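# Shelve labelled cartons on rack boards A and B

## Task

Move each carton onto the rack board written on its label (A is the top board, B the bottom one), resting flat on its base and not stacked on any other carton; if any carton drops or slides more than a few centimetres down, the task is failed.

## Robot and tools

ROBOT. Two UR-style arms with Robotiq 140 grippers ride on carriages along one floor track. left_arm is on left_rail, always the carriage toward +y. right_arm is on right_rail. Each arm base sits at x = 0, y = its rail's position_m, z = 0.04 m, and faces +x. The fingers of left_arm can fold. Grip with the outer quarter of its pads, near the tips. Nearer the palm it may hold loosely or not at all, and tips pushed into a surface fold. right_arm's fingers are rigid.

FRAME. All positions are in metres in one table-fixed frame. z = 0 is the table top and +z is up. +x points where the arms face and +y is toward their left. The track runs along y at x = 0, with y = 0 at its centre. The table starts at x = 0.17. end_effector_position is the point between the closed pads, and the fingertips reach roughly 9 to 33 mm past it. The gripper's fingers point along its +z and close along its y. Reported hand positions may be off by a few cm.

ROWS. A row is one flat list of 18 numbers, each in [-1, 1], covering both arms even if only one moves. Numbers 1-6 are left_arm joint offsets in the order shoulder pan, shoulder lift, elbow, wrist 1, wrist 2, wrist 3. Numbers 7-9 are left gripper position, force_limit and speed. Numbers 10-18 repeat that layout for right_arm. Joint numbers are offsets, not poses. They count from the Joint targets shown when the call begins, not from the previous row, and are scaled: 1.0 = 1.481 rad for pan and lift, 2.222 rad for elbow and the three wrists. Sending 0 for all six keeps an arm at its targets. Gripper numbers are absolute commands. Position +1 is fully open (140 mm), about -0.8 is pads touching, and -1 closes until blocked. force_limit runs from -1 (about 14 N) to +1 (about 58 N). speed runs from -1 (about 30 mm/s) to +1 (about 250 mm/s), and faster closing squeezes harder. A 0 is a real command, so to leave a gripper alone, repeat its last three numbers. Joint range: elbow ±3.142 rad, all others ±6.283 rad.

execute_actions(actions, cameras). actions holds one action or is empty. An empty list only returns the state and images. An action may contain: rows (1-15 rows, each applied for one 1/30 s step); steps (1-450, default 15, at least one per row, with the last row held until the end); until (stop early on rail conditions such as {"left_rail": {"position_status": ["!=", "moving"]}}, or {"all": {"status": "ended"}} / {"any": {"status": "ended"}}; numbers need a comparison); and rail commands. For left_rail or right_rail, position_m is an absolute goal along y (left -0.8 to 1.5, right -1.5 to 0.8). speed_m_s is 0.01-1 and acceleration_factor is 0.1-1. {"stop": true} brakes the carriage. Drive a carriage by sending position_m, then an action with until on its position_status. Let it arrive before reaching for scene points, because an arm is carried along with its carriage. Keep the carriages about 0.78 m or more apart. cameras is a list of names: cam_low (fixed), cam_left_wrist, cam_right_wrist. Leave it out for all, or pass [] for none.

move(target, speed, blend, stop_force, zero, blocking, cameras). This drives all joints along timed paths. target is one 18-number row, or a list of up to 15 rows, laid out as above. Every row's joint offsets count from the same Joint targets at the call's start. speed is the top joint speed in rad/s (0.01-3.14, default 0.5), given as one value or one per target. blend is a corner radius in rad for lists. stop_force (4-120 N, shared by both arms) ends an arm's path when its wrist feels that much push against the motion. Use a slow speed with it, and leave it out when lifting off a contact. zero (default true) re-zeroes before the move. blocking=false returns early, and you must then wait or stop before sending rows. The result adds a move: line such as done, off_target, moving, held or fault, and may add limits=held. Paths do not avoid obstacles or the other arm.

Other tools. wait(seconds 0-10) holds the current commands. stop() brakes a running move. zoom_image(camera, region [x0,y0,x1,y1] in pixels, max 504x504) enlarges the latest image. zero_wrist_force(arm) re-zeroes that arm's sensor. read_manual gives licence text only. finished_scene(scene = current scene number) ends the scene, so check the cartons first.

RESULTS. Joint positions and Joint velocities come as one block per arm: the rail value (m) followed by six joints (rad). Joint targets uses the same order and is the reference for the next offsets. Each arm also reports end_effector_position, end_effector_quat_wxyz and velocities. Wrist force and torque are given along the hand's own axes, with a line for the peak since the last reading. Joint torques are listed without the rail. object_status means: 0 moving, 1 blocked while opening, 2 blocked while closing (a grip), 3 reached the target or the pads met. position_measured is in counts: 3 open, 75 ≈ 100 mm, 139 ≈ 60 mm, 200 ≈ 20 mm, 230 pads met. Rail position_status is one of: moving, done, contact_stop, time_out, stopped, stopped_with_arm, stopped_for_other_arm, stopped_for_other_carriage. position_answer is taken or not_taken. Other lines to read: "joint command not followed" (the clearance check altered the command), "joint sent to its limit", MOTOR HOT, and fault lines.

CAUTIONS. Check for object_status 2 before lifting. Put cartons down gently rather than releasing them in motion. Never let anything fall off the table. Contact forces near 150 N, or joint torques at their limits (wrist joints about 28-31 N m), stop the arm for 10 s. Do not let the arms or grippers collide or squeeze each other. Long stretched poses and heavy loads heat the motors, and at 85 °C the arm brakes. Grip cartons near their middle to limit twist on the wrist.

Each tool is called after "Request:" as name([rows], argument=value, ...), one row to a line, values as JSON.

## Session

Scene 1 solved. Now scene 2: look at the state.

Request:
execute_actions(actions=[])

Scene clock: 0.00 s.
left_arm: end_effector_position=(+0.3563, +0.7786, +0.5790) position_measured=3 object_status=3 end_effector_quat_wxyz=(+0.000, +0.000, +1.000, +0.000) | right_arm: end_effector_position=(+0.3563, -0.6214, +0.5790) position_measured=3 object_status=3 end_effector_quat_wxyz=(+0.000, +0.000, +1.000, +0.000)
Joint positions: left_arm=[0.7 -0.281 -2.157 1.821 -1.235 -1.571 -0.28] | right_arm=[-0.7 -0.281 -2.157 1.821 -1.235 -1.571 -0.28]
Joint velocities: within noise
Joint torques (N m): no reading
Wrist force (N): no reading
Wrist torque (N m): no reading
Wrist force, peak (N): no reading
Joint targets: left_arm=[0.700 -0.280 -2.157 1.821 -1.235 -1.571 -0.280] | right_arm=[-0.700 -0.281 -2.157 1.821 -1.235 -1.571 -0.280]
Tool commands: left_gripper/position=+1.0 left_gripper/force_limit=+1.0 left_gripper/speed=+1.0 right_gripper/position=+1.0 right_gripper/force_limit=+1.0 right_gripper/speed=+1.0
left_rail: position_m=0.700 position_status=done
right_rail: position_m=-0.700 position_status=done

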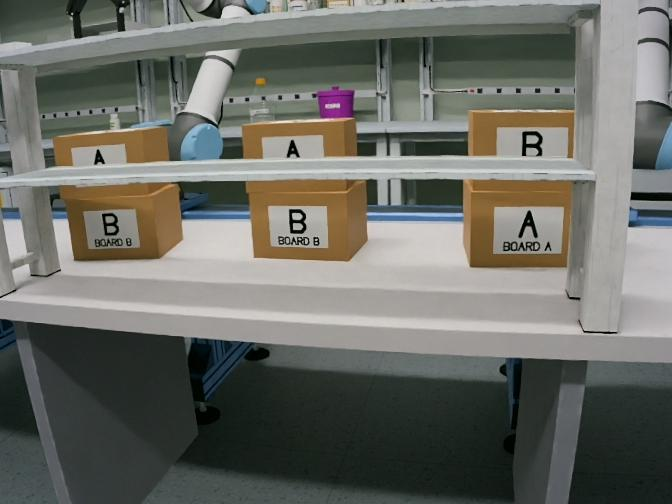

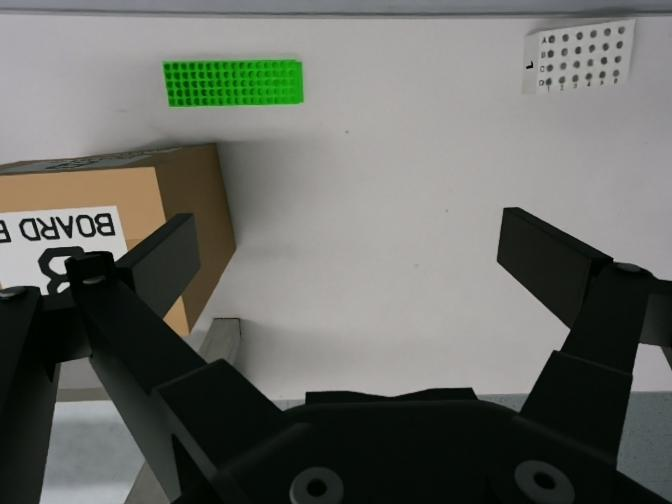

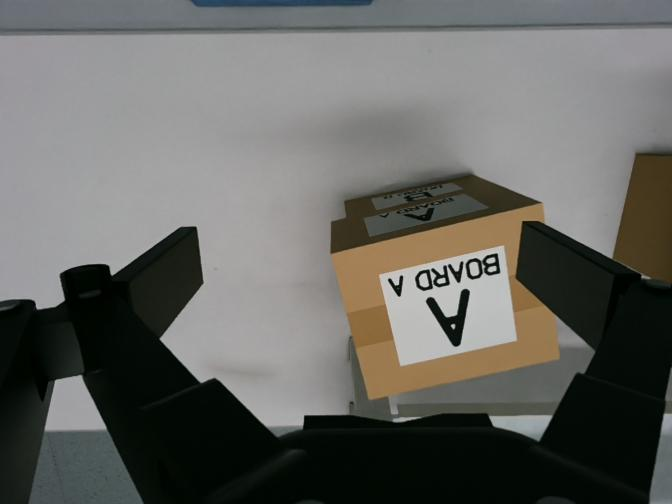

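Request:
move(target=[0.770, 0.2693, -0.6062, -0.3326, 0.021, -0.1937, -1, -1, -1, 0.0633, -0.0054, 0.0598, 0.2319, 0.4504, 0.2776, -0.32, 1, -0.5], speed=1.4, cameras=[])

Request:
move(target=[0.770, 0.2693, -0.6062, -0.3326, 0.021, -0.1937, -1, -1, -1, 0.0633, -0.0054, 0.0598, 0.2319, 0.4504, 0.2776, -0.32, 1, -0.5], speed=1.4, cameras=[])

Request:
move(target=[0.770, 0.2693, -0.6062, -0.3326, 0.021, -0.1937, -1, -1, -1, 0.0633, -0.0054, 0.0598, 0.2319, 0.4504, 0.2776, -0.32, 1, -0.5], speed=1.4, cameras=["cam_low", "cam_left_wrist", "cam_right_wrist"])

Scene clock: 104.63 s.
left_arm: end_effector_position=(+0.0985, +1.1057, +1.5294) position_measured=230 object_status=3 end_effector_quat_wxyz=(+0.744, -0.482, +0.458, +0.071) | right_arm: end_effector_position=(+0.2844, -0.2847, +0.6292) position_measured=169 object_status=3 end_effector_quat_wxyz=(-0.309, +0.361, +0.766, +0.434)
Joint positions: left_arm=[0.7 0.86 -1.758 0.474 -1.974 -1.524 -0.711] | right_arm=[-0.7 -0.187 -2.165 1.954 -0.72 -0.57 0.336]
Joint velocities: within noise
Joint torques (N m): left_arm=[13.96 16.84 -25.61 -5.02 1.86 -2.07] | right_arm=[9.04 -7.17 -40.25 0.29 6.02 2.83]
Wrist force (N): left_arm=[-0.5 1.6 0.5] | right_arm=[0.2 0.4 -0.6]
Wrist torque (N m): left_arm=[0.16 0.37 0.02] | right_arm=[0.19 -0.30 0.28]
Wrist force, peak (N): left_arm=[-6.7 -0.2 -7.6] | right_arm=[0.2 -2.9 -0.9]
Joint targets: left_arm=[0.700 0.860 -1.758 0.474 -1.974 -1.524 -0.711] | right_arm=[-0.700 -0.187 -2.165 1.954 -0.720 -0.570 0.336]
left_rail: position_m=0.700 position_status=done
right_rail: position_m=-0.700 position_status=done
move: done
No camera images: "cameras" was empty.

Scene clock: 106.70 s.
left_arm: end_effector_position=(-0.0135, +0.2354, +1.5733) position_measured=230 object_status=3 end_effector_quat_wxyz=(+0.904, +0.116, -0.046, +0.408) | right_arm: end_effector_position=(+0.4362, -0.2550, +0.7008) position_measured=169 object_status=3 end_effector_quat_wxyz=(-0.574, +0.652, +0.124, +0.479)
Joint positions: left_arm=[0.7 2.001 -1.359 -0.873 -2.713 -1.477 -1.141] | right_arm=[-0.7 -0.093 -2.173 2.087 -0.204 0.431 0.953]
Joint velocities: within noise
Joint torques (N m): left_arm=[14.05 38.47 25.09 1.31 2.61 -2.61] | right_arm=[10.82 -7.74 -35.89 0.71 4.42 2.88]
Wrist force (N): left_arm=[-0.6 1.1 0.4] | right_arm=[-0.9 0.9 -0.5]
Wrist torque (N m): left_arm=[-0.04 0.30 0.02] | right_arm=[-0.20 -0.14 -0.06]
Wrist force, peak (N): left_arm=[-2.8 -7.9 -4.0] | right_arm=[-1.2 2.0 -1.0]
Joint targets: left_arm=[0.700 2.001 -1.359 -0.873 -2.713 -1.477 -1.141] | right_arm=[-0.700 -0.093 -2.173 2.087 -0.204 0.431 0.953]
left_rail: position_m=0.700 position_status=done
right_rail: position_m=-0.700 position_status=done
move: done
No camera images: "cameras" was empty.

Scene clock: 109.00 s.
left_arm: end_effector_position=(+0.4957, +0.4781, +0.4729) position_measured=230 object_status=3 end_effector_quat_wxyz=(+0.445, +0.606, +0.549, +0.364) | right_arm: end_effector_position=(+0.4958, -0.4782, +0.4727) position_measured=169 object_status=3 end_effector_quat_wxyz=(-0.445, +0.607, -0.549, +0.364)
Joint positions: left_arm=[0.7 3.141 -0.96 -2.22 -3.452 -1.431 -1.572] | right_arm=[-0.7 0.001 -2.181 2.22 0.311 1.432 1.57]
Joint velocities: within noise
Joint torques (N m): left_arm=[12.59 18.27 39.9 -0.93 2.7 -2.75] | right_arm=[10.38 -7.04 -35.5 1.6 3.28 2.66]
Wrist force (N): left_arm=[-0.1 -0.6 0.2] | right_arm=[0.4 1.2 0.2]
Wrist torque (N m): left_arm=[-0.02 0.13 -0.31] | right_arm=[-0.31 -0.14 -0.28]
Wrist force, peak (N): left_arm=[3.4 -8.1 1.3] | right_arm=[0.4 2.8 0.2]
Joint targets: left_arm=[0.700 3.141 -0.960 -2.220 -3.452 -1.431 -1.572] | right_arm=[-0.700 0.001 -2.181 2.220 0.311 1.432 1.570]
left_rail: position_m=0.700 position_status=done
right_rail: position_m=-0.700 position_status=done
move: done
camera_calibration:
cam_left_wrist: T_world_to_cam=[[0.32453, 0.00116822, 0.945875, -0.599766], [-0.440943, -0.884505, 0.15238, 0.565518], [0.836809, -0.466529, -0.286534, 0.126552], [0, 0, 0, 1]] pos_world=[0.338104, 0.559944, 0.517391]
cam_right_wrist: T_world_to_cam=[[-0.357155, 0.0192627, -0.933846, 0.634686], [-0.404575, 0.897943, 0.173254, 0.549763], [0.841878, 0.439689, -0.312912, 0.116861], [0, 0, 0, 1]] pos_world=[0.350719, -0.557264, 0.534017]

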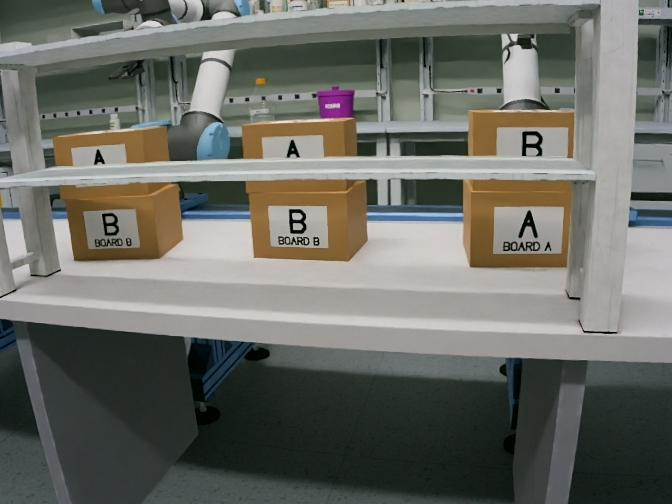

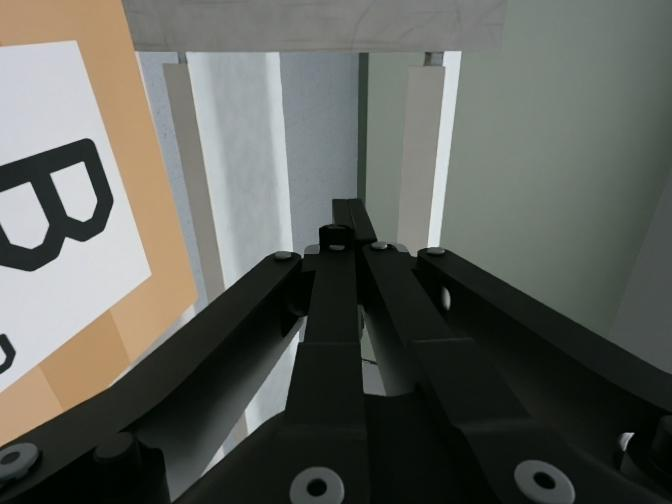

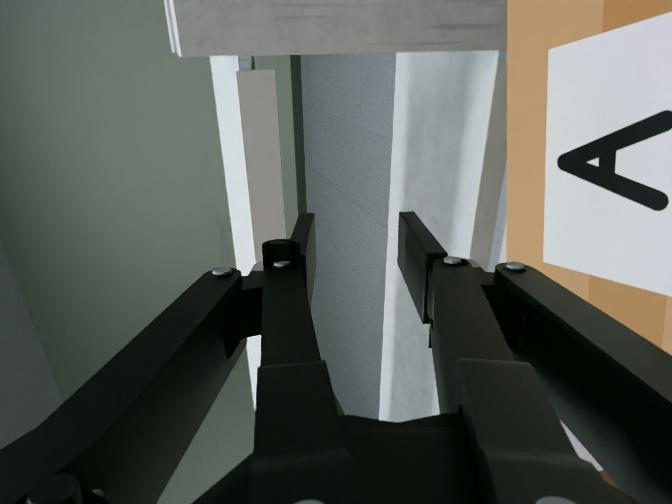

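Request:
execute_actions([
  {"left_rail": {"position_m": 0.4, "speed_m_s": 0.22, "acceleration_factor": 0.3}, "right_rail": {"position_m": -0.4, "speed_m_s": 0.22, "acceleration_factor": 0.3}, "steps": 240, "until": {"all": {"status": "ended"}}},
], cameras=["cam_low", "cam_left_wrist", "cam_right_wrist"])

Scene clock: 305.17 s.
left_arm: end_effector_position=(+0.4956, +0.1782, +0.4728) position_measured=230 object_status=3 end_effector_quat_wxyz=(+0.445, +0.606, +0.550, +0.364) | right_arm: end_effector_position=(+0.4958, -0.1782, +0.4727) position_measured=169 object_status=3 end_effector_quat_wxyz=(-0.445, +0.607, -0.549, +0.364)
Joint positions: left_arm=[0.4 3.141 -0.96 -2.22 -3.452 -1.431 -1.572] | right_arm=[-0.4 0.001 -2.181 2.22 0.311 1.432 1.57]
Joint velocities: within noise
Joint torques (N m): left_arm=[9.56 16.38 49.03 1.1 1.37 -2.4] | right_arm=[7.77 -5.55 -44.19 0.3 2.59 2.6]
Wrist force (N): left_arm=[0.0 -0.4 0.3] | right_arm=[0.5 1.0 0.5]
Wrist torque (N m): left_arm=[-0.01 0.10 -0.31] | right_arm=[-0.34 -0.18 -0.28]
Wrist force, peak (N): left_arm=[-0.6 -0.6 0.5] | right_arm=[0.5 1.6 0.3]
Joint targets: left_arm=[0.400 3.141 -0.960 -2.220 -3.452 -1.431 -1.572] | right_arm=[-0.400 0.001 -2.181 2.220 0.311 1.432 1.570]
Tool commands: left_gripper/position=-1.0 left_gripper/force_limit=-1.0 left_gripper/speed=-1.0 right_gripper/position=-0.32 right_gripper/force_limit=+1.0 right_gripper/speed=-0.5
left_rail: position_m=0.400 speed_m_s=0.22 position_status=done
right_rail: position_m=-0.400 speed_m_s=0.22 position_status=done
camera_calibration:
cam_left_wrist: T_world_to_cam=[[0.324719, 0.0012066, 0.94581, -0.599362], [-0.440766, -0.884581, 0.152454, 0.300192], [0.836829, -0.466385, -0.286708, -0.013343], [0, 0, 0, 1]] pos_world=[0.338104, 0.260044, 0.517291]
cam_right_wrist: T_world_to_cam=[[-0.357155, 0.0192627, -0.933846, 0.628909], [-0.404575, 0.897943, 0.173254, 0.28047], [0.841878, 0.439689, -0.312912, -0.0150022], [0, 0, 0, 1]] pos_world=[0.350719, -0.257364, 0.534017]

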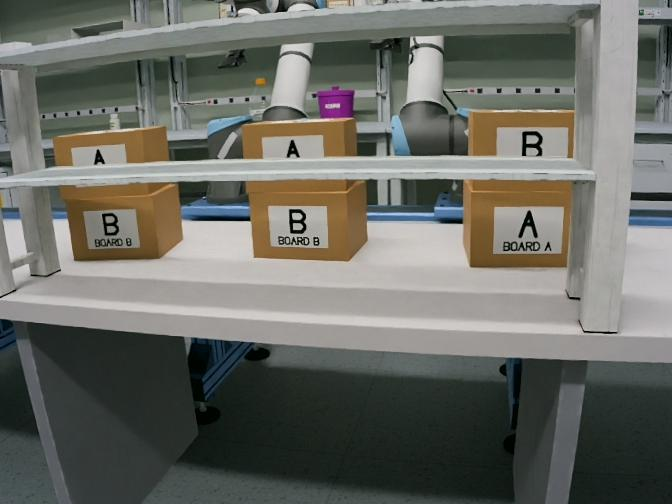

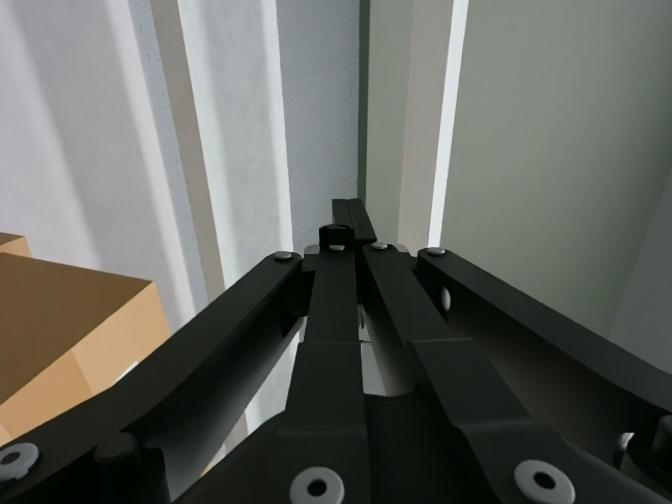

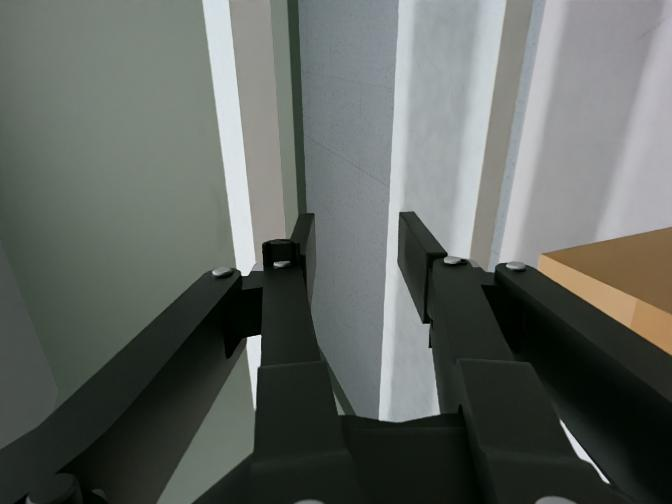

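Request:
execute_actions([
  {"left_rail": {"position_m": 0.384, "speed_m_s": 0.1, "acceleration_factor": 0.3}, "right_rail": {"position_m": -0.416, "speed_m_s": 0.1, "acceleration_factor": 0.3}, "steps": 120, "until": {"all": {"status": "ended"}}},
], cameras=[])

Request:
move(target=[0.0004, 0.047726, -0.034885, -0.075586, 0, 0.0004, -1, -1, -1, -0.0007, -0.048126, 0.034885, 0.075319, 0, 0.0004, -0.32, 1, -0.5], speed=0.4, cameras=["cam_left_wrist", "cam_right_wrist"])

Scene clock: 504.47 s.
left_arm: end_effector_position=(+0.4956, +0.1622, +0.4728) position_measured=230 object_status=3 end_effector_quat_wxyz=(+0.445, +0.606, +0.550, +0.364) | right_arm: end_effector_position=(+0.4958, -0.1941, +0.4727) position_measured=169 object_status=3 end_effector_quat_wxyz=(-0.445, +0.607, -0.549, +0.364)
Joint positions: left_arm=[0.384 3.141 -0.96 -2.22 -3.452 -1.431 -1.572] | right_arm=[-0.416 0.001 -2.181 2.22 0.311 1.432 1.57]
Joint velocities: within noise
Joint torques (N m): left_arm=[10.61 15.5 54.87 1.74 1.15 -2.25] | right_arm=[7.64 -5.24 -49.46 -0.88 2.26 2.6]
Wrist force (N): left_arm=[-0.2 -0.2 0.4] | right_arm=[0.0 1.3 0.5]
Wrist torque (N m): left_arm=[0.06 0.15 -0.30] | right_arm=[-0.30 -0.05 -0.28]
Wrist force, peak (N): left_arm=[-0.7 0.0 0.7] | right_arm=[0.4 1.5 0.5]
Joint targets: left_arm=[0.384 3.141 -0.960 -2.220 -3.452 -1.431 -1.572] | right_arm=[-0.416 0.001 -2.181 2.220 0.311 1.432 1.570]
Tool commands: left_gripper/position=-1.0 left_gripper/force_limit=-1.0 left_gripper/speed=-1.0 right_gripper/position=-0.32 right_gripper/force_limit=+1.0 right_gripper/speed=-0.5
left_rail: position_m=0.384 speed_m_s=0.10 position_status=done
right_rail: position_m=-0.416 speed_m_s=0.10 position_status=done
No camera images: "cameras" was empty.

Scene clock: 505.47 s.
left_arm: end_effector_position=(+0.4173, +0.1625, +0.3984) position_measured=230 object_status=3 end_effector_quat_wxyz=(+0.396, +0.635, +0.586, +0.310) | right_arm: end_effector_position=(+0.4175, -0.1947, +0.3987) position_measured=169 object_status=3 end_effector_quat_wxyz=(-0.395, +0.635, -0.586, +0.310)
Joint positions: left_arm=[0.384 3.142 -0.889 -2.297 -3.62 -1.431 -1.571] | right_arm=[-0.416 0 -2.252 2.297 0.478 1.432 1.571]
Joint velocities: within noise
Joint torques (N m): left_arm=[14.17 11.79 40.11 -2.27 0.81 1.16] | right_arm=[-13.54 -0.65 -33.83 2.19 1.91 2.82]
Wrist force (N): left_arm=[0.0 -0.6 0.1] | right_arm=[-0.2 1.1 0.4]
Wrist torque (N m): left_arm=[-0.03 0.09 -0.29] | right_arm=[-0.23 -0.02 -0.30]
Wrist force, peak (N): left_arm=[0.0 3.5 3.0] | right_arm=[0.6 -2.4 2.8]
Joint targets: left_arm=[0.384 3.142 -0.889 -2.297 -3.620 -1.431 -1.571] | right_arm=[-0.416 0.000 -2.252 2.297 0.478 1.432 1.571]
left_rail: position_m=0.384 speed_m_s=0.10 position_status=done
right_rail: position_m=-0.416 speed_m_s=0.10 position_status=done
move: done
camera_calibration:
cam_left_wrist: T_world_to_cam=[[0.483948, 0.000635093, 0.875097, -0.54175], [-0.407438, -0.884836, 0.225965, 0.219946], [0.77446, -0.465903, -0.427955, 0.105783], [0, 0, 0, 1]] pos_world=[0.269869, 0.244245, 0.469653]
cam_right_wrist: T_world_to_cam=[[-0.513005, 0.0205425, -0.85814, 0.567311], [-0.367248, 0.898345, 0.24105, 0.233901], [0.775858, 0.438809, -0.453312, 0.118248], [0, 0, 0, 1]] pos_world=[0.28519, -0.273666, 0.484053]
Images, in order (width x height): cam_left_wrist 672x504, cam_right_wrist 672x504.

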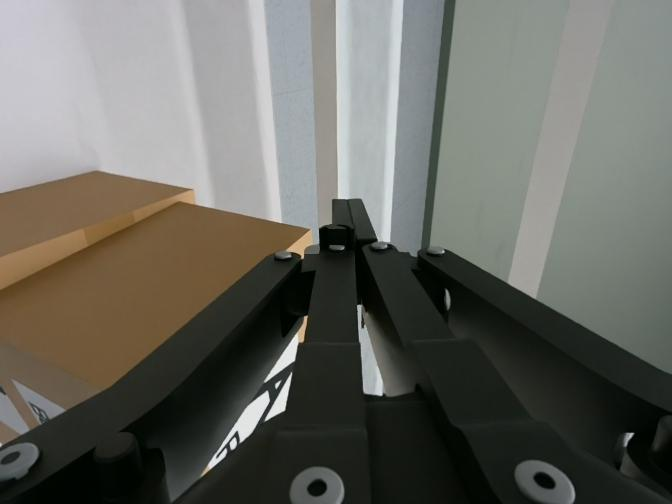

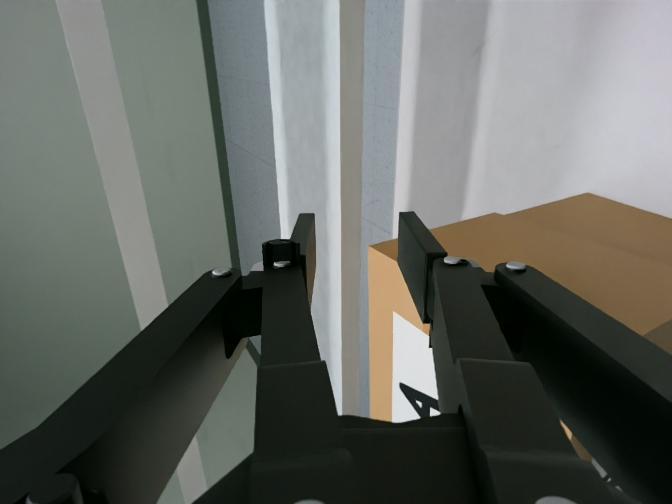

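Request:
execute_actions(actions=[], cameras=["cam_left_wrist", "cam_right_wrist"])

Scene clock: 545.43 s.
left_arm: end_effector_position=(+0.4172, +0.1625, +0.3983) position_measured=230 object_status=3 end_effector_quat_wxyz=(+0.395, +0.636, +0.586, +0.310) | right_arm: end_effector_position=(+0.4174, -0.1947, +0.3986) position_measured=169 object_status=3 end_effector_quat_wxyz=(-0.395, +0.635, -0.586, +0.310)
Joint positions: left_arm=[0.384 3.142 -0.889 -2.297 -3.62 -1.431 -1.571] | right_arm=[-0.416 0 -2.252 2.297 0.478 1.432 1.571]
Joint velocities: within noise
Joint torques (N m): left_arm=[12.91 11.09 44.73 -0.46 0.87 1.88] | right_arm=[-11.13 -0.92 -38.24 2.05 1.8 2.96]
Wrist force (N): left_arm=[-0.1 -0.6 0.4] | right_arm=[0.1 1.1 0.5]
Wrist torque (N m): left_arm=[-0.03 0.11 -0.28] | right_arm=[-0.24 -0.08 -0.30]
Wrist force, peak (N): left_arm=[-0.4 -0.6 0.6] | right_arm=[-0.1 1.4 0.6]
Joint targets: left_arm=[0.384 3.142 -0.889 -2.297 -3.620 -1.431 -1.571] | right_arm=[-0.416 0.000 -2.252 2.297 0.478 1.432 1.571]
Tool commands: left_gripper/position=-1.0 left_gripper/force_limit=-1.0 left_gripper/speed=-1.0 right_gripper/position=-0.32 right_gripper/force_limit=+1.0 right_gripper/speed=-0.5
left_rail: position_m=0.384 speed_m_s=0.10 position_status=done
right_rail: position_m=-0.416 speed_m_s=0.10 position_status=done
camera_calibration:
cam_left_wrist: T_world_to_cam=[[0.48414, 0.000571117, 0.874991, -0.5416], [-0.407413, -0.884837, 0.226003, 0.219904], [0.774354, -0.465899, -0.428152, 0.105938], [0, 0, 0, 1]] pos_world=[0.269768, 0.244245, 0.469553]
cam_right_wrist: T_world_to_cam=[[-0.513104, 0.0205832, -0.85808, 0.567269], [-0.367185, 0.898354, 0.241114, 0.233818], [0.775822, 0.438791, -0.453391, 0.118369], [0, 0, 0, 1]] pos_world=[0.28509, -0.273666, 0.484053]
Images, in order (width x height): cam_left_wrist 672x504, cam_right_wrist 672x504.

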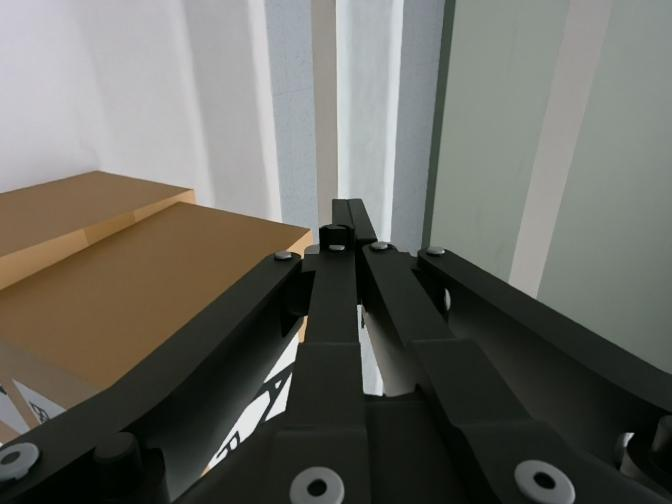

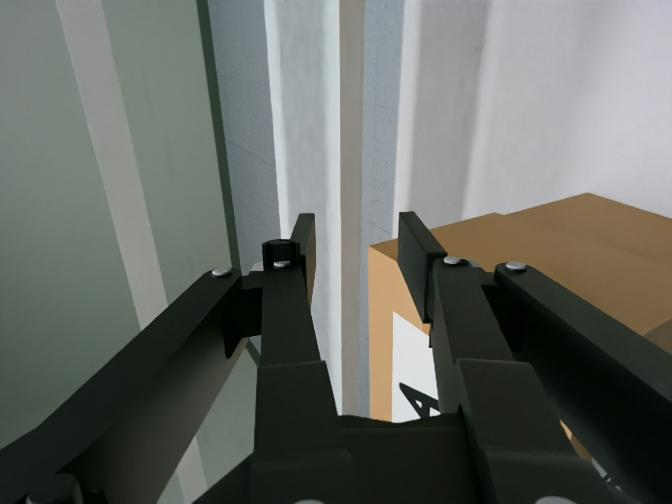

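Request:
zero_wrist_force(arm="right_arm")

Request:
move(target=[0, 0.03813, 0, 0, 0, 0, 0, 0, 0, 0, 0, 0, 0, 0, 0, 0, 0, 0], speed=0.01, stop_force=4)

Wrist force sensor zeroed.

Scene clock: 562.93 s.
left_arm: end_effector_position=(+0.4065, +0.1625, +0.4216) position_measured=129 object_status=3 end_effector_quat_wxyz=(+0.412, +0.627, +0.575, +0.328) | right_arm: end_effector_position=(+0.4175, -0.1947, +0.3986) position_measured=129 object_status=3 end_effector_quat_wxyz=(-0.395, +0.635, -0.586, +0.310)
Joint positions: left_arm=[0.384 3.142 -0.833 -2.297 -3.62 -1.431 -1.571] | right_arm=[-0.416 0 -2.252 2.297 0.478 1.432 1.571]
Joint velocities: within noise
Joint torques (N m): left_arm=[3.96 5.98 60.54 1.63 -1.09 1.98] | right_arm=[-3.71 2.15 -48.45 1.95 0.49 2.39]
Wrist force (N, zeroed by zero_wrist_force on right_arm): left_arm=[-0.3 -0.9 0.3] | right_arm=[-0.2 0.0 0.2]
Wrist torque (N m, zeroed by zero_wrist_force on right_arm): left_arm=[-0.09 0.15 -0.29] | right_arm=[-0.01 0.05 0.00]
Wrist force, peak (N, zeroed by zero_wrist_force on right_arm): left_arm=[-0.3 -0.9 0.3] | right_arm=[0.2 0.6 0.1]
Joint targets: left_arm=[0.384 3.142 -0.833 -2.297 -3.620 -1.431 -1.571] | right_arm=[-0.416 0.000 -2.252 2.297 0.478 1.432 1.571]
left_rail: position_m=0.384 speed_m_s=0.10 position_status=done
right_rail: position_m=-0.416 speed_m_s=0.10 position_status=done
move: done
camera_calibration:
cam_left_wrist: T_world_to_cam=[[0.434, 0.00056049, 0.900913, -0.547281], [-0.419533, -0.88483, 0.202654, 0.225075], [0.797268, -0.465914, -0.383781, 0.0961225], [0, 0, 0, 1]] pos_world=[0.255311, 0.244245, 0.48433]
cam_right_wrist: T_world_to_cam=[[-0.513104, 0.0205832, -0.85808, 0.567269], [-0.367185, 0.898354, 0.241114, 0.233818], [0.775822, 0.438791, -0.453391, 0.118369], [0, 0, 0, 1]] pos_world=[0.28509, -0.273666, 0.484053]

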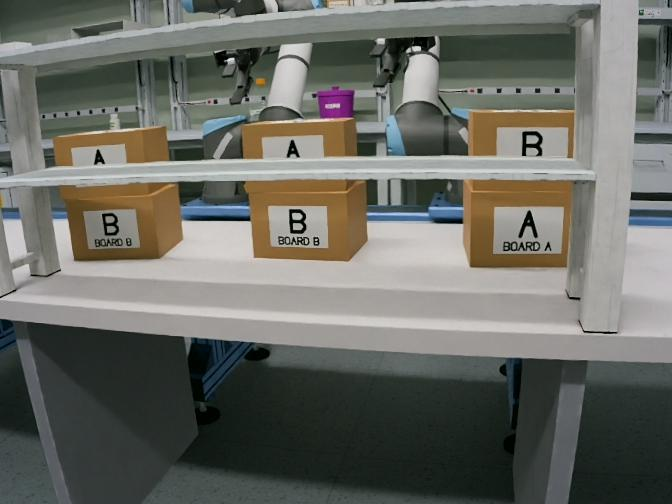

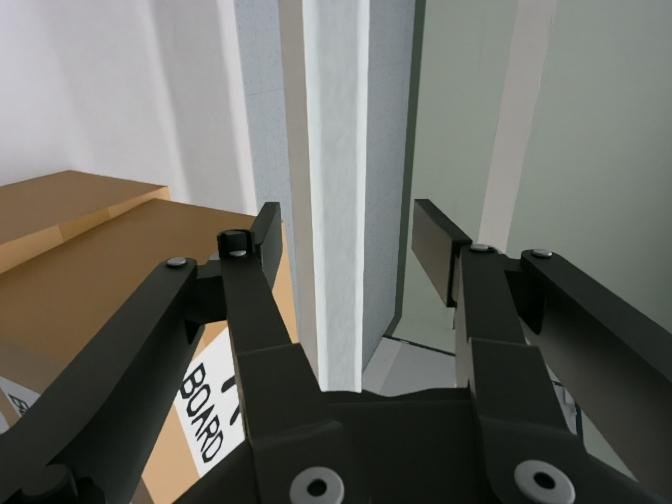

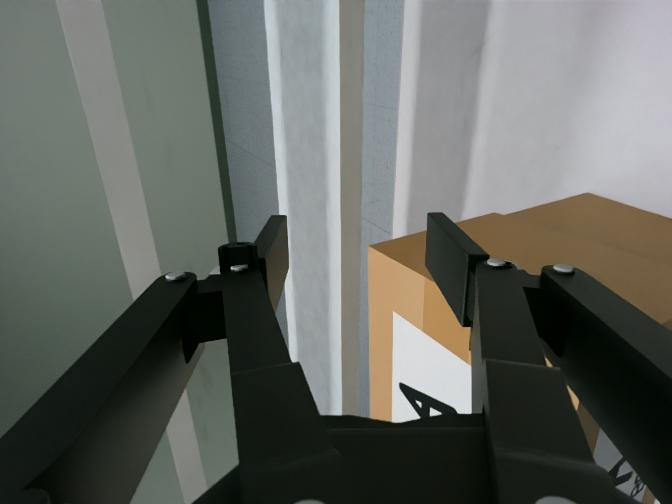

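Request:
move([
  [0, -0.03813, 0, 0, 0, 0, -1, -1, -1, 0, 0, 0, 0, 0, 0, -0.32, 1, -0.5],
  [0, -0.076261, -0.095823, 0.121237, 0, 0, -1, -1, -1, 0, 0.03813, 0.095823, -0.121238, 0, 0, -0.32, 1, -0.5],
], speed=[0.5, 0.3], cameras=["cam_left_wrist", "cam_right_wrist"])

Scene clock: 587.63 s.
left_arm: end_effector_position=(+0.4172, +0.1625, +0.2684) position_measured=230 object_status=3 end_effector_quat_wxyz=(+0.395, +0.636, +0.586, +0.310) | right_arm: end_effector_position=(+0.4175, -0.1947, +0.2687) position_measured=169 object_status=3 end_effector_quat_wxyz=(-0.395, +0.635, -0.586, +0.310)
Joint positions: left_arm=[0.384 3.142 -0.946 -2.51 -3.351 -1.431 -1.571] | right_arm=[-0.416 0 -2.196 2.51 0.209 1.432 1.571]
Joint velocities: within noise
Joint torques (N m): left_arm=[-3.71 -29.65 36.38 2.97 -1.88 1.75] | right_arm=[-0.59 21.85 -30.48 -3.24 -0.26 2.08]
Wrist force (N, zeroed by zero_wrist_force on right_arm): left_arm=[-0.3 -0.3 0.4] | right_arm=[0.0 -0.5 0.1]
Wrist torque (N m, zeroed by zero_wrist_force on right_arm): left_arm=[0.03 0.15 -0.28] | right_arm=[-0.15 0.03 0.03]
Wrist force, peak (N, zeroed by zero_wrist_force on right_arm): left_arm=[-0.1 -1.9 1.1] | right_arm=[-0.1 -2.0 -0.9]
Joint targets: left_arm=[0.384 3.142 -0.946 -2.510 -3.351 -1.431 -1.571] | right_arm=[-0.416 0.000 -2.196 2.510 0.209 1.432 1.571]
left_rail: position_m=0.384 speed_m_s=0.10 position_status=done
right_rail: position_m=-0.416 speed_m_s=0.10 position_status=done
move: done
camera_calibration:
cam_left_wrist: T_world_to_cam=[[0.48414, 0.000571117, 0.874991, -0.427939], [-0.407413, -0.884837, 0.226003, 0.249262], [0.774354, -0.465899, -0.428152, 0.0503207], [0, 0, 0, 1]] pos_world=[0.269768, 0.244245, 0.339653]
cam_right_wrist: T_world_to_cam=[[-0.513104, 0.0205832, -0.85808, 0.455856], [-0.367185, 0.898354, 0.241114, 0.265175], [0.775822, 0.438791, -0.453391, 0.0593956], [0, 0, 0, 1]] pos_world=[0.28519, -0.273666, 0.354153]
Images, in order (width x height): cam_left_wrist 672x504, cam_right_wrist 672x504.

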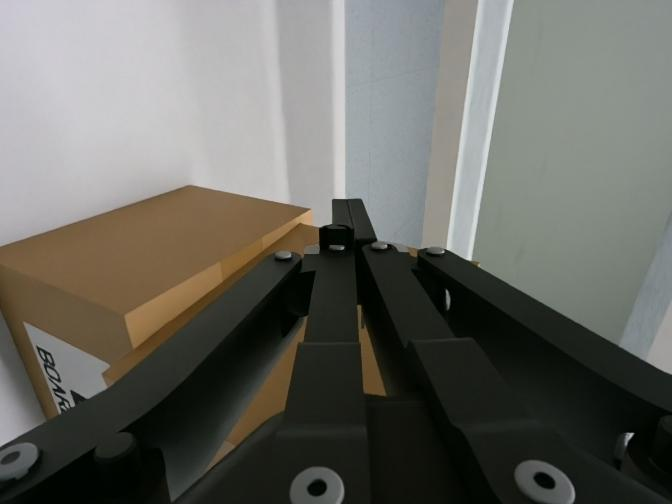

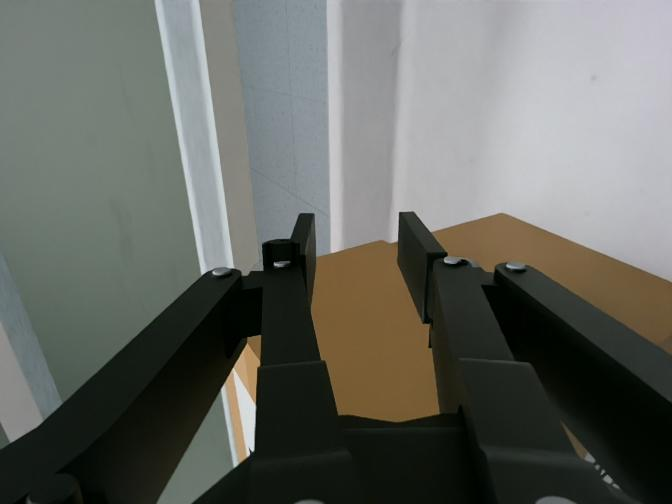

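Request:
move(target=[0, 0, 0, 0, 0.0864, 0, -1, -1, -1, 0, 0, 0, 0, -0.0864, 0, -0.32, 1, -0.5], speed=0.06, stop_force=6, cameras=[])

Scene clock: 597.53 s.
left_arm: end_effector_position=(+0.4085, +0.1152, +0.2734) position_measured=230 object_status=3 end_effector_quat_wxyz=(+0.436, +0.656, +0.557, +0.264) | right_arm: end_effector_position=(+0.4088, -0.1474, +0.2736) position_measured=169 object_status=3 end_effector_quat_wxyz=(-0.436, +0.656, -0.557, +0.264)
Joint positions: left_arm=[0.384 3.142 -0.946 -2.51 -3.351 -1.289 -1.571] | right_arm=[-0.416 0 -2.196 2.51 0.209 1.289 1.571]
Joint velocities: within noise
Joint torques (N m): left_arm=[-7.83 -19.63 46.14 -0.19 -0.39 1.3] | right_arm=[3.44 21.77 -40.11 -0.28 1.78 2.15]
Wrist force (N, zeroed by zero_wrist_force on right_arm): left_arm=[5.6 -3.3 -0.2] | right_arm=[6.0 0.2 -0.7]
Wrist torque (N m, zeroed by zero_wrist_force on right_arm): left_arm=[0.13 0.35 -0.28] | right_arm=[-0.08 0.14 -0.14]
Wrist force, peak (N, zeroed by zero_wrist_force on right_arm): left_arm=[13.8 -4.4 0.3] | right_arm=[12.9 1.2 -0.7]
Joint targets: left_arm=[0.384 3.142 -0.946 -2.510 -3.351 -1.289 -1.571] | right_arm=[-0.416 0.000 -2.196 2.510 0.209 1.289 1.571]
left_rail: position_m=0.384 speed_m_s=0.10 position_status=done
right_rail: position_m=-0.416 speed_m_s=0.10 position_status=done
move: contact (left_arm, right_arm); left_arm: the wrist 2 is farthest, 0.050 rad from its target; right_arm: the wrist 2 is farthest, 0.049 rad from its target
No camera images: "cameras" was empty.

Request:
move(target=[0, 0, 0, 0, 0.0052, 0, -1, -1, -1, 0, 0, 0, 0, -0.0052, 0, -0.32, 1, -0.5], speed=0.03, cameras=["cam_low"])

Scene clock: 604.30 s.
left_arm: end_effector_position=(+0.4075, +0.1117, +0.2739) position_measured=230 object_status=3 end_effector_quat_wxyz=(+0.439, +0.657, +0.554, +0.260) | right_arm: end_effector_position=(+0.4078, -0.1437, +0.2742) position_measured=169 object_status=3 end_effector_quat_wxyz=(-0.439, +0.657, -0.554, +0.261)
Joint positions: left_arm=[0.384 3.142 -0.946 -2.51 -3.351 -1.278 -1.571] | right_arm=[-0.416 0 -2.196 2.51 0.209 1.278 1.571]
Joint velocities: within noise
Joint torques (N m): left_arm=[-11.24 10.94 46.69 -0.1 29.73 1.55] | right_arm=[7.32 20.75 -40.41 -0.27 -29.76 2.07]
Wrist force (N, zeroed by zero_wrist_force on right_arm): left_arm=[54.1 -2.3 -10.8] | right_arm=[54.7 4.0 -11.9]
Wrist torque (N m, zeroed by zero_wrist_force on right_arm): left_arm=[0.10 2.13 -0.33] | right_arm=[-0.44 1.29 -0.98]
Wrist force, peak (N, zeroed by zero_wrist_force on right_arm): left_arm=[54.1 -2.3 -10.8] | right_arm=[54.7 4.0 -11.9]
Joint targets: left_arm=[0.384 3.142 -0.946 -2.510 -3.351 -1.277 -1.571] | right_arm=[-0.416 0.000 -2.196 2.510 0.209 1.278 1.571]
left_rail: position_m=0.384 speed_m_s=0.10 position_status=done
right_rail: position_m=-0.416 speed_m_s=0.10 position_status=done
move: done
Images, in order (width x height): cam_low 672x504.

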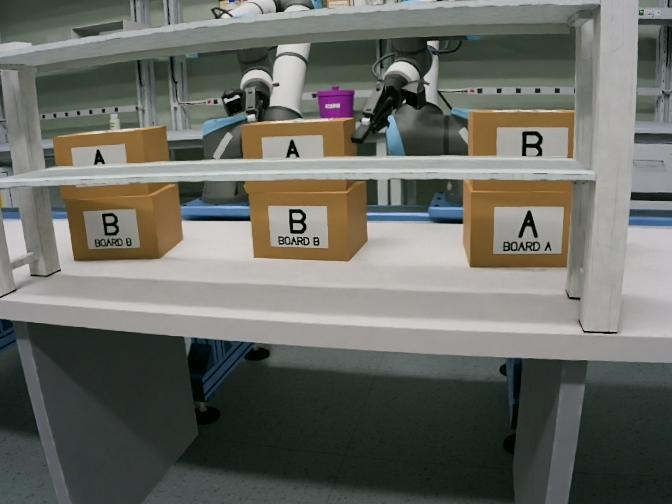

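Request:
move(target=[0, 0.005515, 0.007004, -0.01068, 0, 0, -1, -1, -1, 0, -0.005515, -0.007004, 0.01068, 0, 0, -0.32, 1, -0.5], speed=0.04, cameras=["cam_low"])

Scene clock: 613.23 s.
left_arm: end_effector_position=(+0.4075, +0.1114, +0.2838) position_measured=230 object_status=3 end_effector_quat_wxyz=(+0.439, +0.657, +0.554, +0.260) | right_arm: end_effector_position=(+0.4078, -0.1436, +0.2841) position_measured=169 object_status=3 end_effector_quat_wxyz=(-0.439, +0.657, -0.554, +0.261)
Joint positions: left_arm=[0.384 3.142 -0.938 -2.495 -3.374 -1.277 -1.571] | right_arm=[-0.416 0 -2.204 2.495 0.232 1.278 1.571]
Joint velocities: within noise
Joint torques (N m): left_arm=[-39.5 14.77 62.97 -0.98 30.94 1.52] | right_arm=[35.3 -6.44 -56.35 0.14 -30.42 2.08]
Wrist force (N, zeroed by zero_wrist_force on right_arm): left_arm=[57.8 -3.9 -11.5] | right_arm=[58.6 9.8 -12.1]
Wrist torque (N m, zeroed by zero_wrist_force on right_arm): left_arm=[0.24 2.26 -0.31] | right_arm=[-0.95 1.46 -0.64]
Wrist force, peak (N, zeroed by zero_wrist_force on right_arm): left_arm=[60.3 -1.4 -13.9] | right_arm=[59.6 5.9 -13.1]
Joint targets: left_arm=[0.384 3.142 -0.938 -2.495 -3.374 -1.277 -1.571] | right_arm=[-0.416 0.000 -2.204 2.494 0.232 1.278 1.571]
left_rail: position_m=0.384 speed_m_s=0.10 position_status=done
right_rail: position_m=-0.416 speed_m_s=0.10 position_status=done
move: done
Images, in order (width x height): cam_low 672x504.

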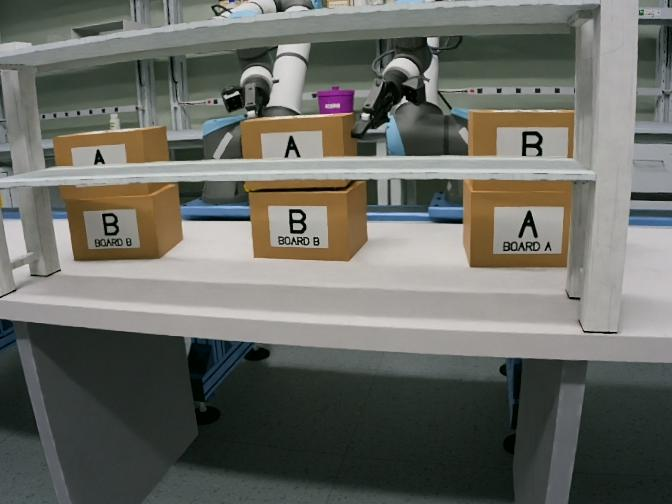

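Request:
move([
  [0, 0.032615, 0.088819, -0.110557, 0.0001, 0, -1, -1, -1, 0, -0.032615, -0.088819, 0.110557, -0.0001, 0, -0.32, 1, -0.5],
  [0, 0.016916, 0.211064, -0.222339, 0.0001, 0, -1, -1, -1, 0, -0.016916, -0.211064, 0.222339, -0.0001, 0, -0.32, 1, -0.5],
  [0, -0.019822, 0.310612, -0.2974, 0.0001, 0, -1, -1, -1, 0, 0.019822, -0.310612, 0.2974, -0.0001, 0, -0.32, 1, -0.5],
], speed=0.18, blend=0.04, cameras=["cam_low"])

Scene clock: 631.13 s.
left_arm: end_effector_position=(+0.4075, +0.1113, +0.6648) position_measured=230 object_status=3 end_effector_quat_wxyz=(+0.439, +0.657, +0.554, +0.260) | right_arm: end_effector_position=(+0.4077, -0.1435, +0.6651) position_measured=169 object_status=3 end_effector_quat_wxyz=(-0.439, +0.657, -0.554, +0.260)
Joint positions: left_arm=[0.384 3.142 -0.967 -1.805 -4.035 -1.277 -1.571] | right_arm=[-0.416 0 -2.174 1.804 0.893 1.278 1.571]
Joint velocities: within noise
Joint torques (N m): left_arm=[-40.23 -24.85 60.94 -1.12 32.46 1.28] | right_arm=[33.11 17.35 -56.59 -0.07 -31.47 2.06]
Wrist force (N, zeroed by zero_wrist_force on right_arm): left_arm=[60.8 -4.4 -12.7] | right_arm=[62.0 9.9 -13.0]
Wrist torque (N m, zeroed by zero_wrist_force on right_arm): left_arm=[0.19 2.32 -0.31] | right_arm=[-0.93 1.47 -0.70]
Wrist force, peak (N, zeroed by zero_wrist_force on right_arm): left_arm=[60.8 -4.4 -12.7] | right_arm=[62.2 10.8 -13.0]
Joint targets: left_arm=[0.384 3.142 -0.967 -1.805 -4.035 -1.277 -1.571] | right_arm=[-0.416 0.000 -2.174 1.804 0.893 1.278 1.571]
left_rail: position_m=0.384 speed_m_s=0.10 position_status=done
right_rail: position_m=-0.416 speed_m_s=0.10 position_status=done
move: done
Images, in order (width x height): cam_low 672x504.

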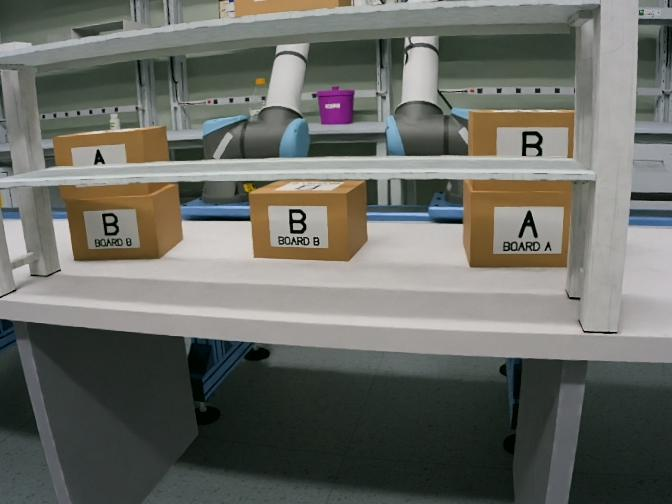

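Request:
move([
  [0, -0.155042, 0.048794, 0.054544, 0.0003, 0, -1, -1, -1, 0, 0.155042, -0.048794, -0.054544, -0.0003, 0, -0.32, 1, -0.5],
  [0, -0.273706, 0.103368, 0.079062, 0.0005, 0, -1, -1, -1, 0, 0.273706, -0.103368, -0.079062, -0.0005, 0, -0.32, 1, -0.5],
  [0, -0.39942, 0.17758, 0.08864, 0.0007, 0, -1, -1, -1, 0, 0.385146, -0.168286, -0.08842, -0.0007, 0, -0.32, 1, -0.5],
], speed=0.12, blend=0.03, cameras=["cam_low", "cam_left_wrist", "cam_right_wrist"])

Scene clock: 652.70 s.
left_arm: end_effector_position=(+0.7778, +0.1110, +0.6649) position_measured=230 object_status=3 end_effector_quat_wxyz=(+0.440, +0.658, +0.554, +0.260) | right_arm: end_effector_position=(+0.7650, -0.1431, +0.6651) position_measured=169 object_status=3 end_effector_quat_wxyz=(-0.440, +0.658, -0.554, +0.260)
Joint positions: left_arm=[0.384 3.142 -1.558 -1.41 -3.838 -1.275 -1.571] | right_arm=[-0.416 0 -1.604 1.43 0.697 1.276 1.571]
Joint velocities: within noise
Joint torques (N m): left_arm=[-37.14 34.73 68.36 5.04 30.02 1.17] | right_arm=[31.24 -35.15 -55.86 -7.17 -28.88 1.69]
Wrist force (N, zeroed by zero_wrist_force on right_arm): left_arm=[54.5 -6.9 -8.6] | right_arm=[54.3 6.8 -13.4]
Wrist torque (N m, zeroed by zero_wrist_force on right_arm): left_arm=[0.23 2.19 -0.24] | right_arm=[-0.66 1.24 0.21]
Wrist force, peak (N, zeroed by zero_wrist_force on right_arm): left_arm=[60.7 -4.8 -13.7] | right_arm=[62.3 11.4 -13.6]
Joint targets: left_arm=[0.384 3.142 -1.559 -1.410 -3.838 -1.275 -1.571] | right_arm=[-0.416 0.000 -1.604 1.430 0.697 1.276 1.571]
left_rail: position_m=0.384 speed_m_s=0.10 position_status=done
right_rail: position_m=-0.416 speed_m_s=0.10 position_status=done
move: done
camera_calibration:
cam_left_wrist: T_world_to_cam=[[0.484523, 0.00339211, 0.874772, -0.949826], [-0.521143, -0.80205, 0.291763, 0.296455], [0.702601, -0.597248, -0.386843, -0.0402199], [0, 0, 0, 1]] pos_world=[0.642966, 0.216972, 0.728828]
cam_right_wrist: T_world_to_cam=[[-0.515824, 0.0178786, -0.856508, 0.973839], [-0.483088, 0.819595, 0.308043, 0.283756], [0.707497, 0.572664, -0.41413, -0.00774932], [0, 0, 0, 1]] pos_world=[0.644891, -0.245538, 0.743482]

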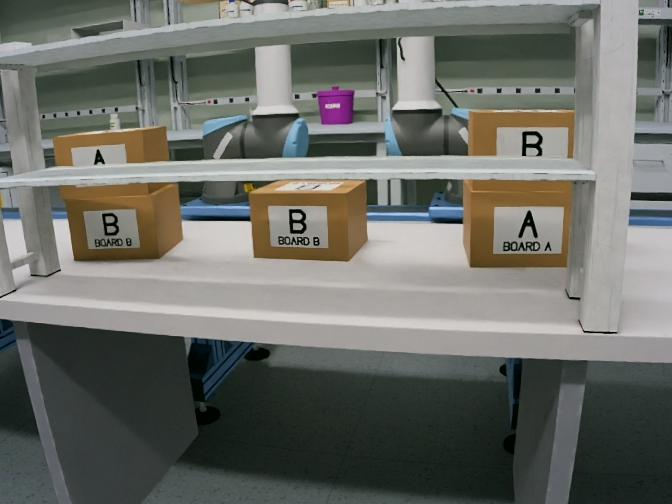

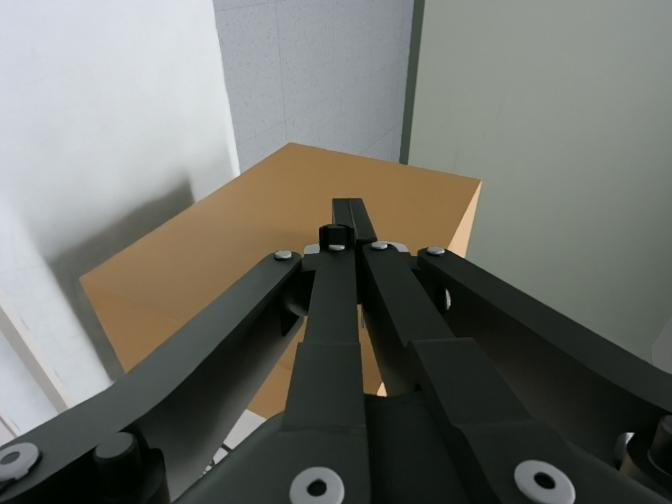

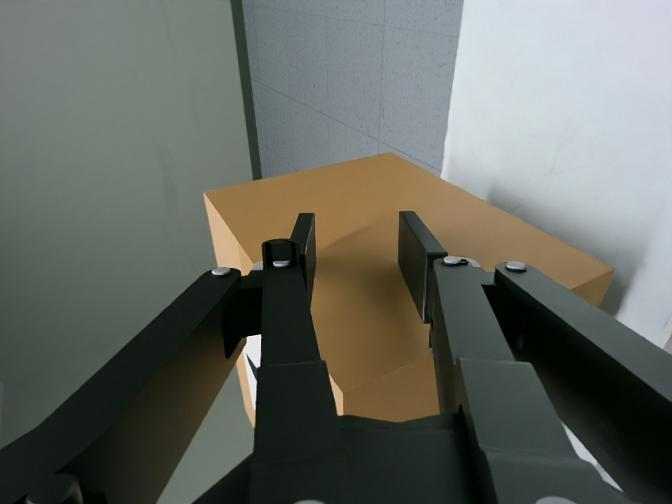

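Request:
move(target=[0, 0.006638, -0.040118, 0.035694, 0, 0, -1, -1, -1, 0, -0.006654, 0.040014, -0.035579, 0, 0, -0.32, 1, -0.5], speed=0.06, cameras=[])

Scene clock: 688.37 s.
left_arm: end_effector_position=(+0.7779, +0.1110, +0.6200) position_measured=230 object_status=3 end_effector_quat_wxyz=(+0.440, +0.658, +0.554, +0.260) | right_arm: end_effector_position=(+0.7652, -0.1431, +0.6202) position_measured=169 object_status=3 end_effector_quat_wxyz=(-0.440, +0.658, -0.554, +0.260)
Joint positions: left_arm=[0.384 3.142 -1.549 -1.499 -3.759 -1.275 -1.571] | right_arm=[-0.416 0 -1.614 1.519 0.618 1.276 1.571]
Joint velocities: within noise
Joint torques (N m): left_arm=[-38.82 77.07 46.95 5.32 26.58 1.45] | right_arm=[31.98 -60.09 -39.59 -7.49 -23.62 1.57]
Wrist force (N, zeroed by zero_wrist_force on right_arm): left_arm=[54.7 -7.2 -8.0] | right_arm=[54.1 8.1 -13.9]
Wrist torque (N m, zeroed by zero_wrist_force on right_arm): left_arm=[0.23 2.14 -0.25] | right_arm=[-0.47 1.28 0.17]
Wrist force, peak (N, zeroed by zero_wrist_force on right_arm): left_arm=[55.2 -6.7 -8.3] | right_arm=[54.9 8.1 -13.7]
Joint targets: left_arm=[0.384 3.142 -1.549 -1.499 -3.759 -1.275 -1.571] | right_arm=[-0.416 0.000 -1.614 1.519 0.618 1.276 1.571]
left_rail: position_m=0.384 speed_m_s=0.10 position_status=done
right_rail: position_m=-0.416 speed_m_s=0.10 position_status=done
move: done
No camera images: "cameras" was empty.

Request:
move(target=[0, 0.002467, -0.030008, 0.028364, 0, 0, -1, -1, -1, 0, -0.002495, 0.02999, -0.028327, 0, 0, -0.32, 1, -0.5], speed=0.025, stop_force=8, cameras=[])

Scene clock: 697.47 s.
left_arm: end_effector_position=(+0.7782, +0.1110, +0.6044) position_measured=230 object_status=3 end_effector_quat_wxyz=(+0.440, +0.658, +0.554, +0.260) | right_arm: end_effector_position=(+0.7654, -0.1431, +0.6058) position_measured=169 object_status=3 end_effector_quat_wxyz=(-0.440, +0.658, -0.554, +0.260)
Joint positions: left_arm=[0.384 3.142 -1.547 -1.528 -3.731 -1.275 -1.571] | right_arm=[-0.416 0 -1.615 1.546 0.592 1.276 1.571]
Joint velocities: within noise
Joint torques (N m): left_arm=[-41.31 32.71 62.41 -1.31 22.78 1.54] | right_arm=[31.26 -34.48 -52.2 1.19 -19.06 1.28]
Wrist force (N, zeroed by zero_wrist_force on right_arm): left_arm=[54.5 -2.3 -9.6] | right_arm=[55.0 6.4 -15.0]
Wrist torque (N m, zeroed by zero_wrist_force on right_arm): left_arm=[0.08 2.21 -0.31] | right_arm=[0.23 1.24 -0.12]
Wrist force, peak (N, zeroed by zero_wrist_force on right_arm): left_arm=[55.5 1.4 -14.4] | right_arm=[55.1 7.3 -14.4]
Joint targets: left_arm=[0.384 3.142 -1.547 -1.528 -3.731 -1.275 -1.571] | right_arm=[-0.416 0.000 -1.615 1.546 0.592 1.276 1.571]
left_rail: position_m=0.384 speed_m_s=0.10 position_status=done
right_rail: position_m=-0.416 speed_m_s=0.10 position_status=done
move: contact (left_arm, right_arm); left_arm: the elbow is farthest, 0.038 rad from its target; right_arm: the elbow is farthest, 0.040 rad from its target
No camera images: "cameras" was empty.


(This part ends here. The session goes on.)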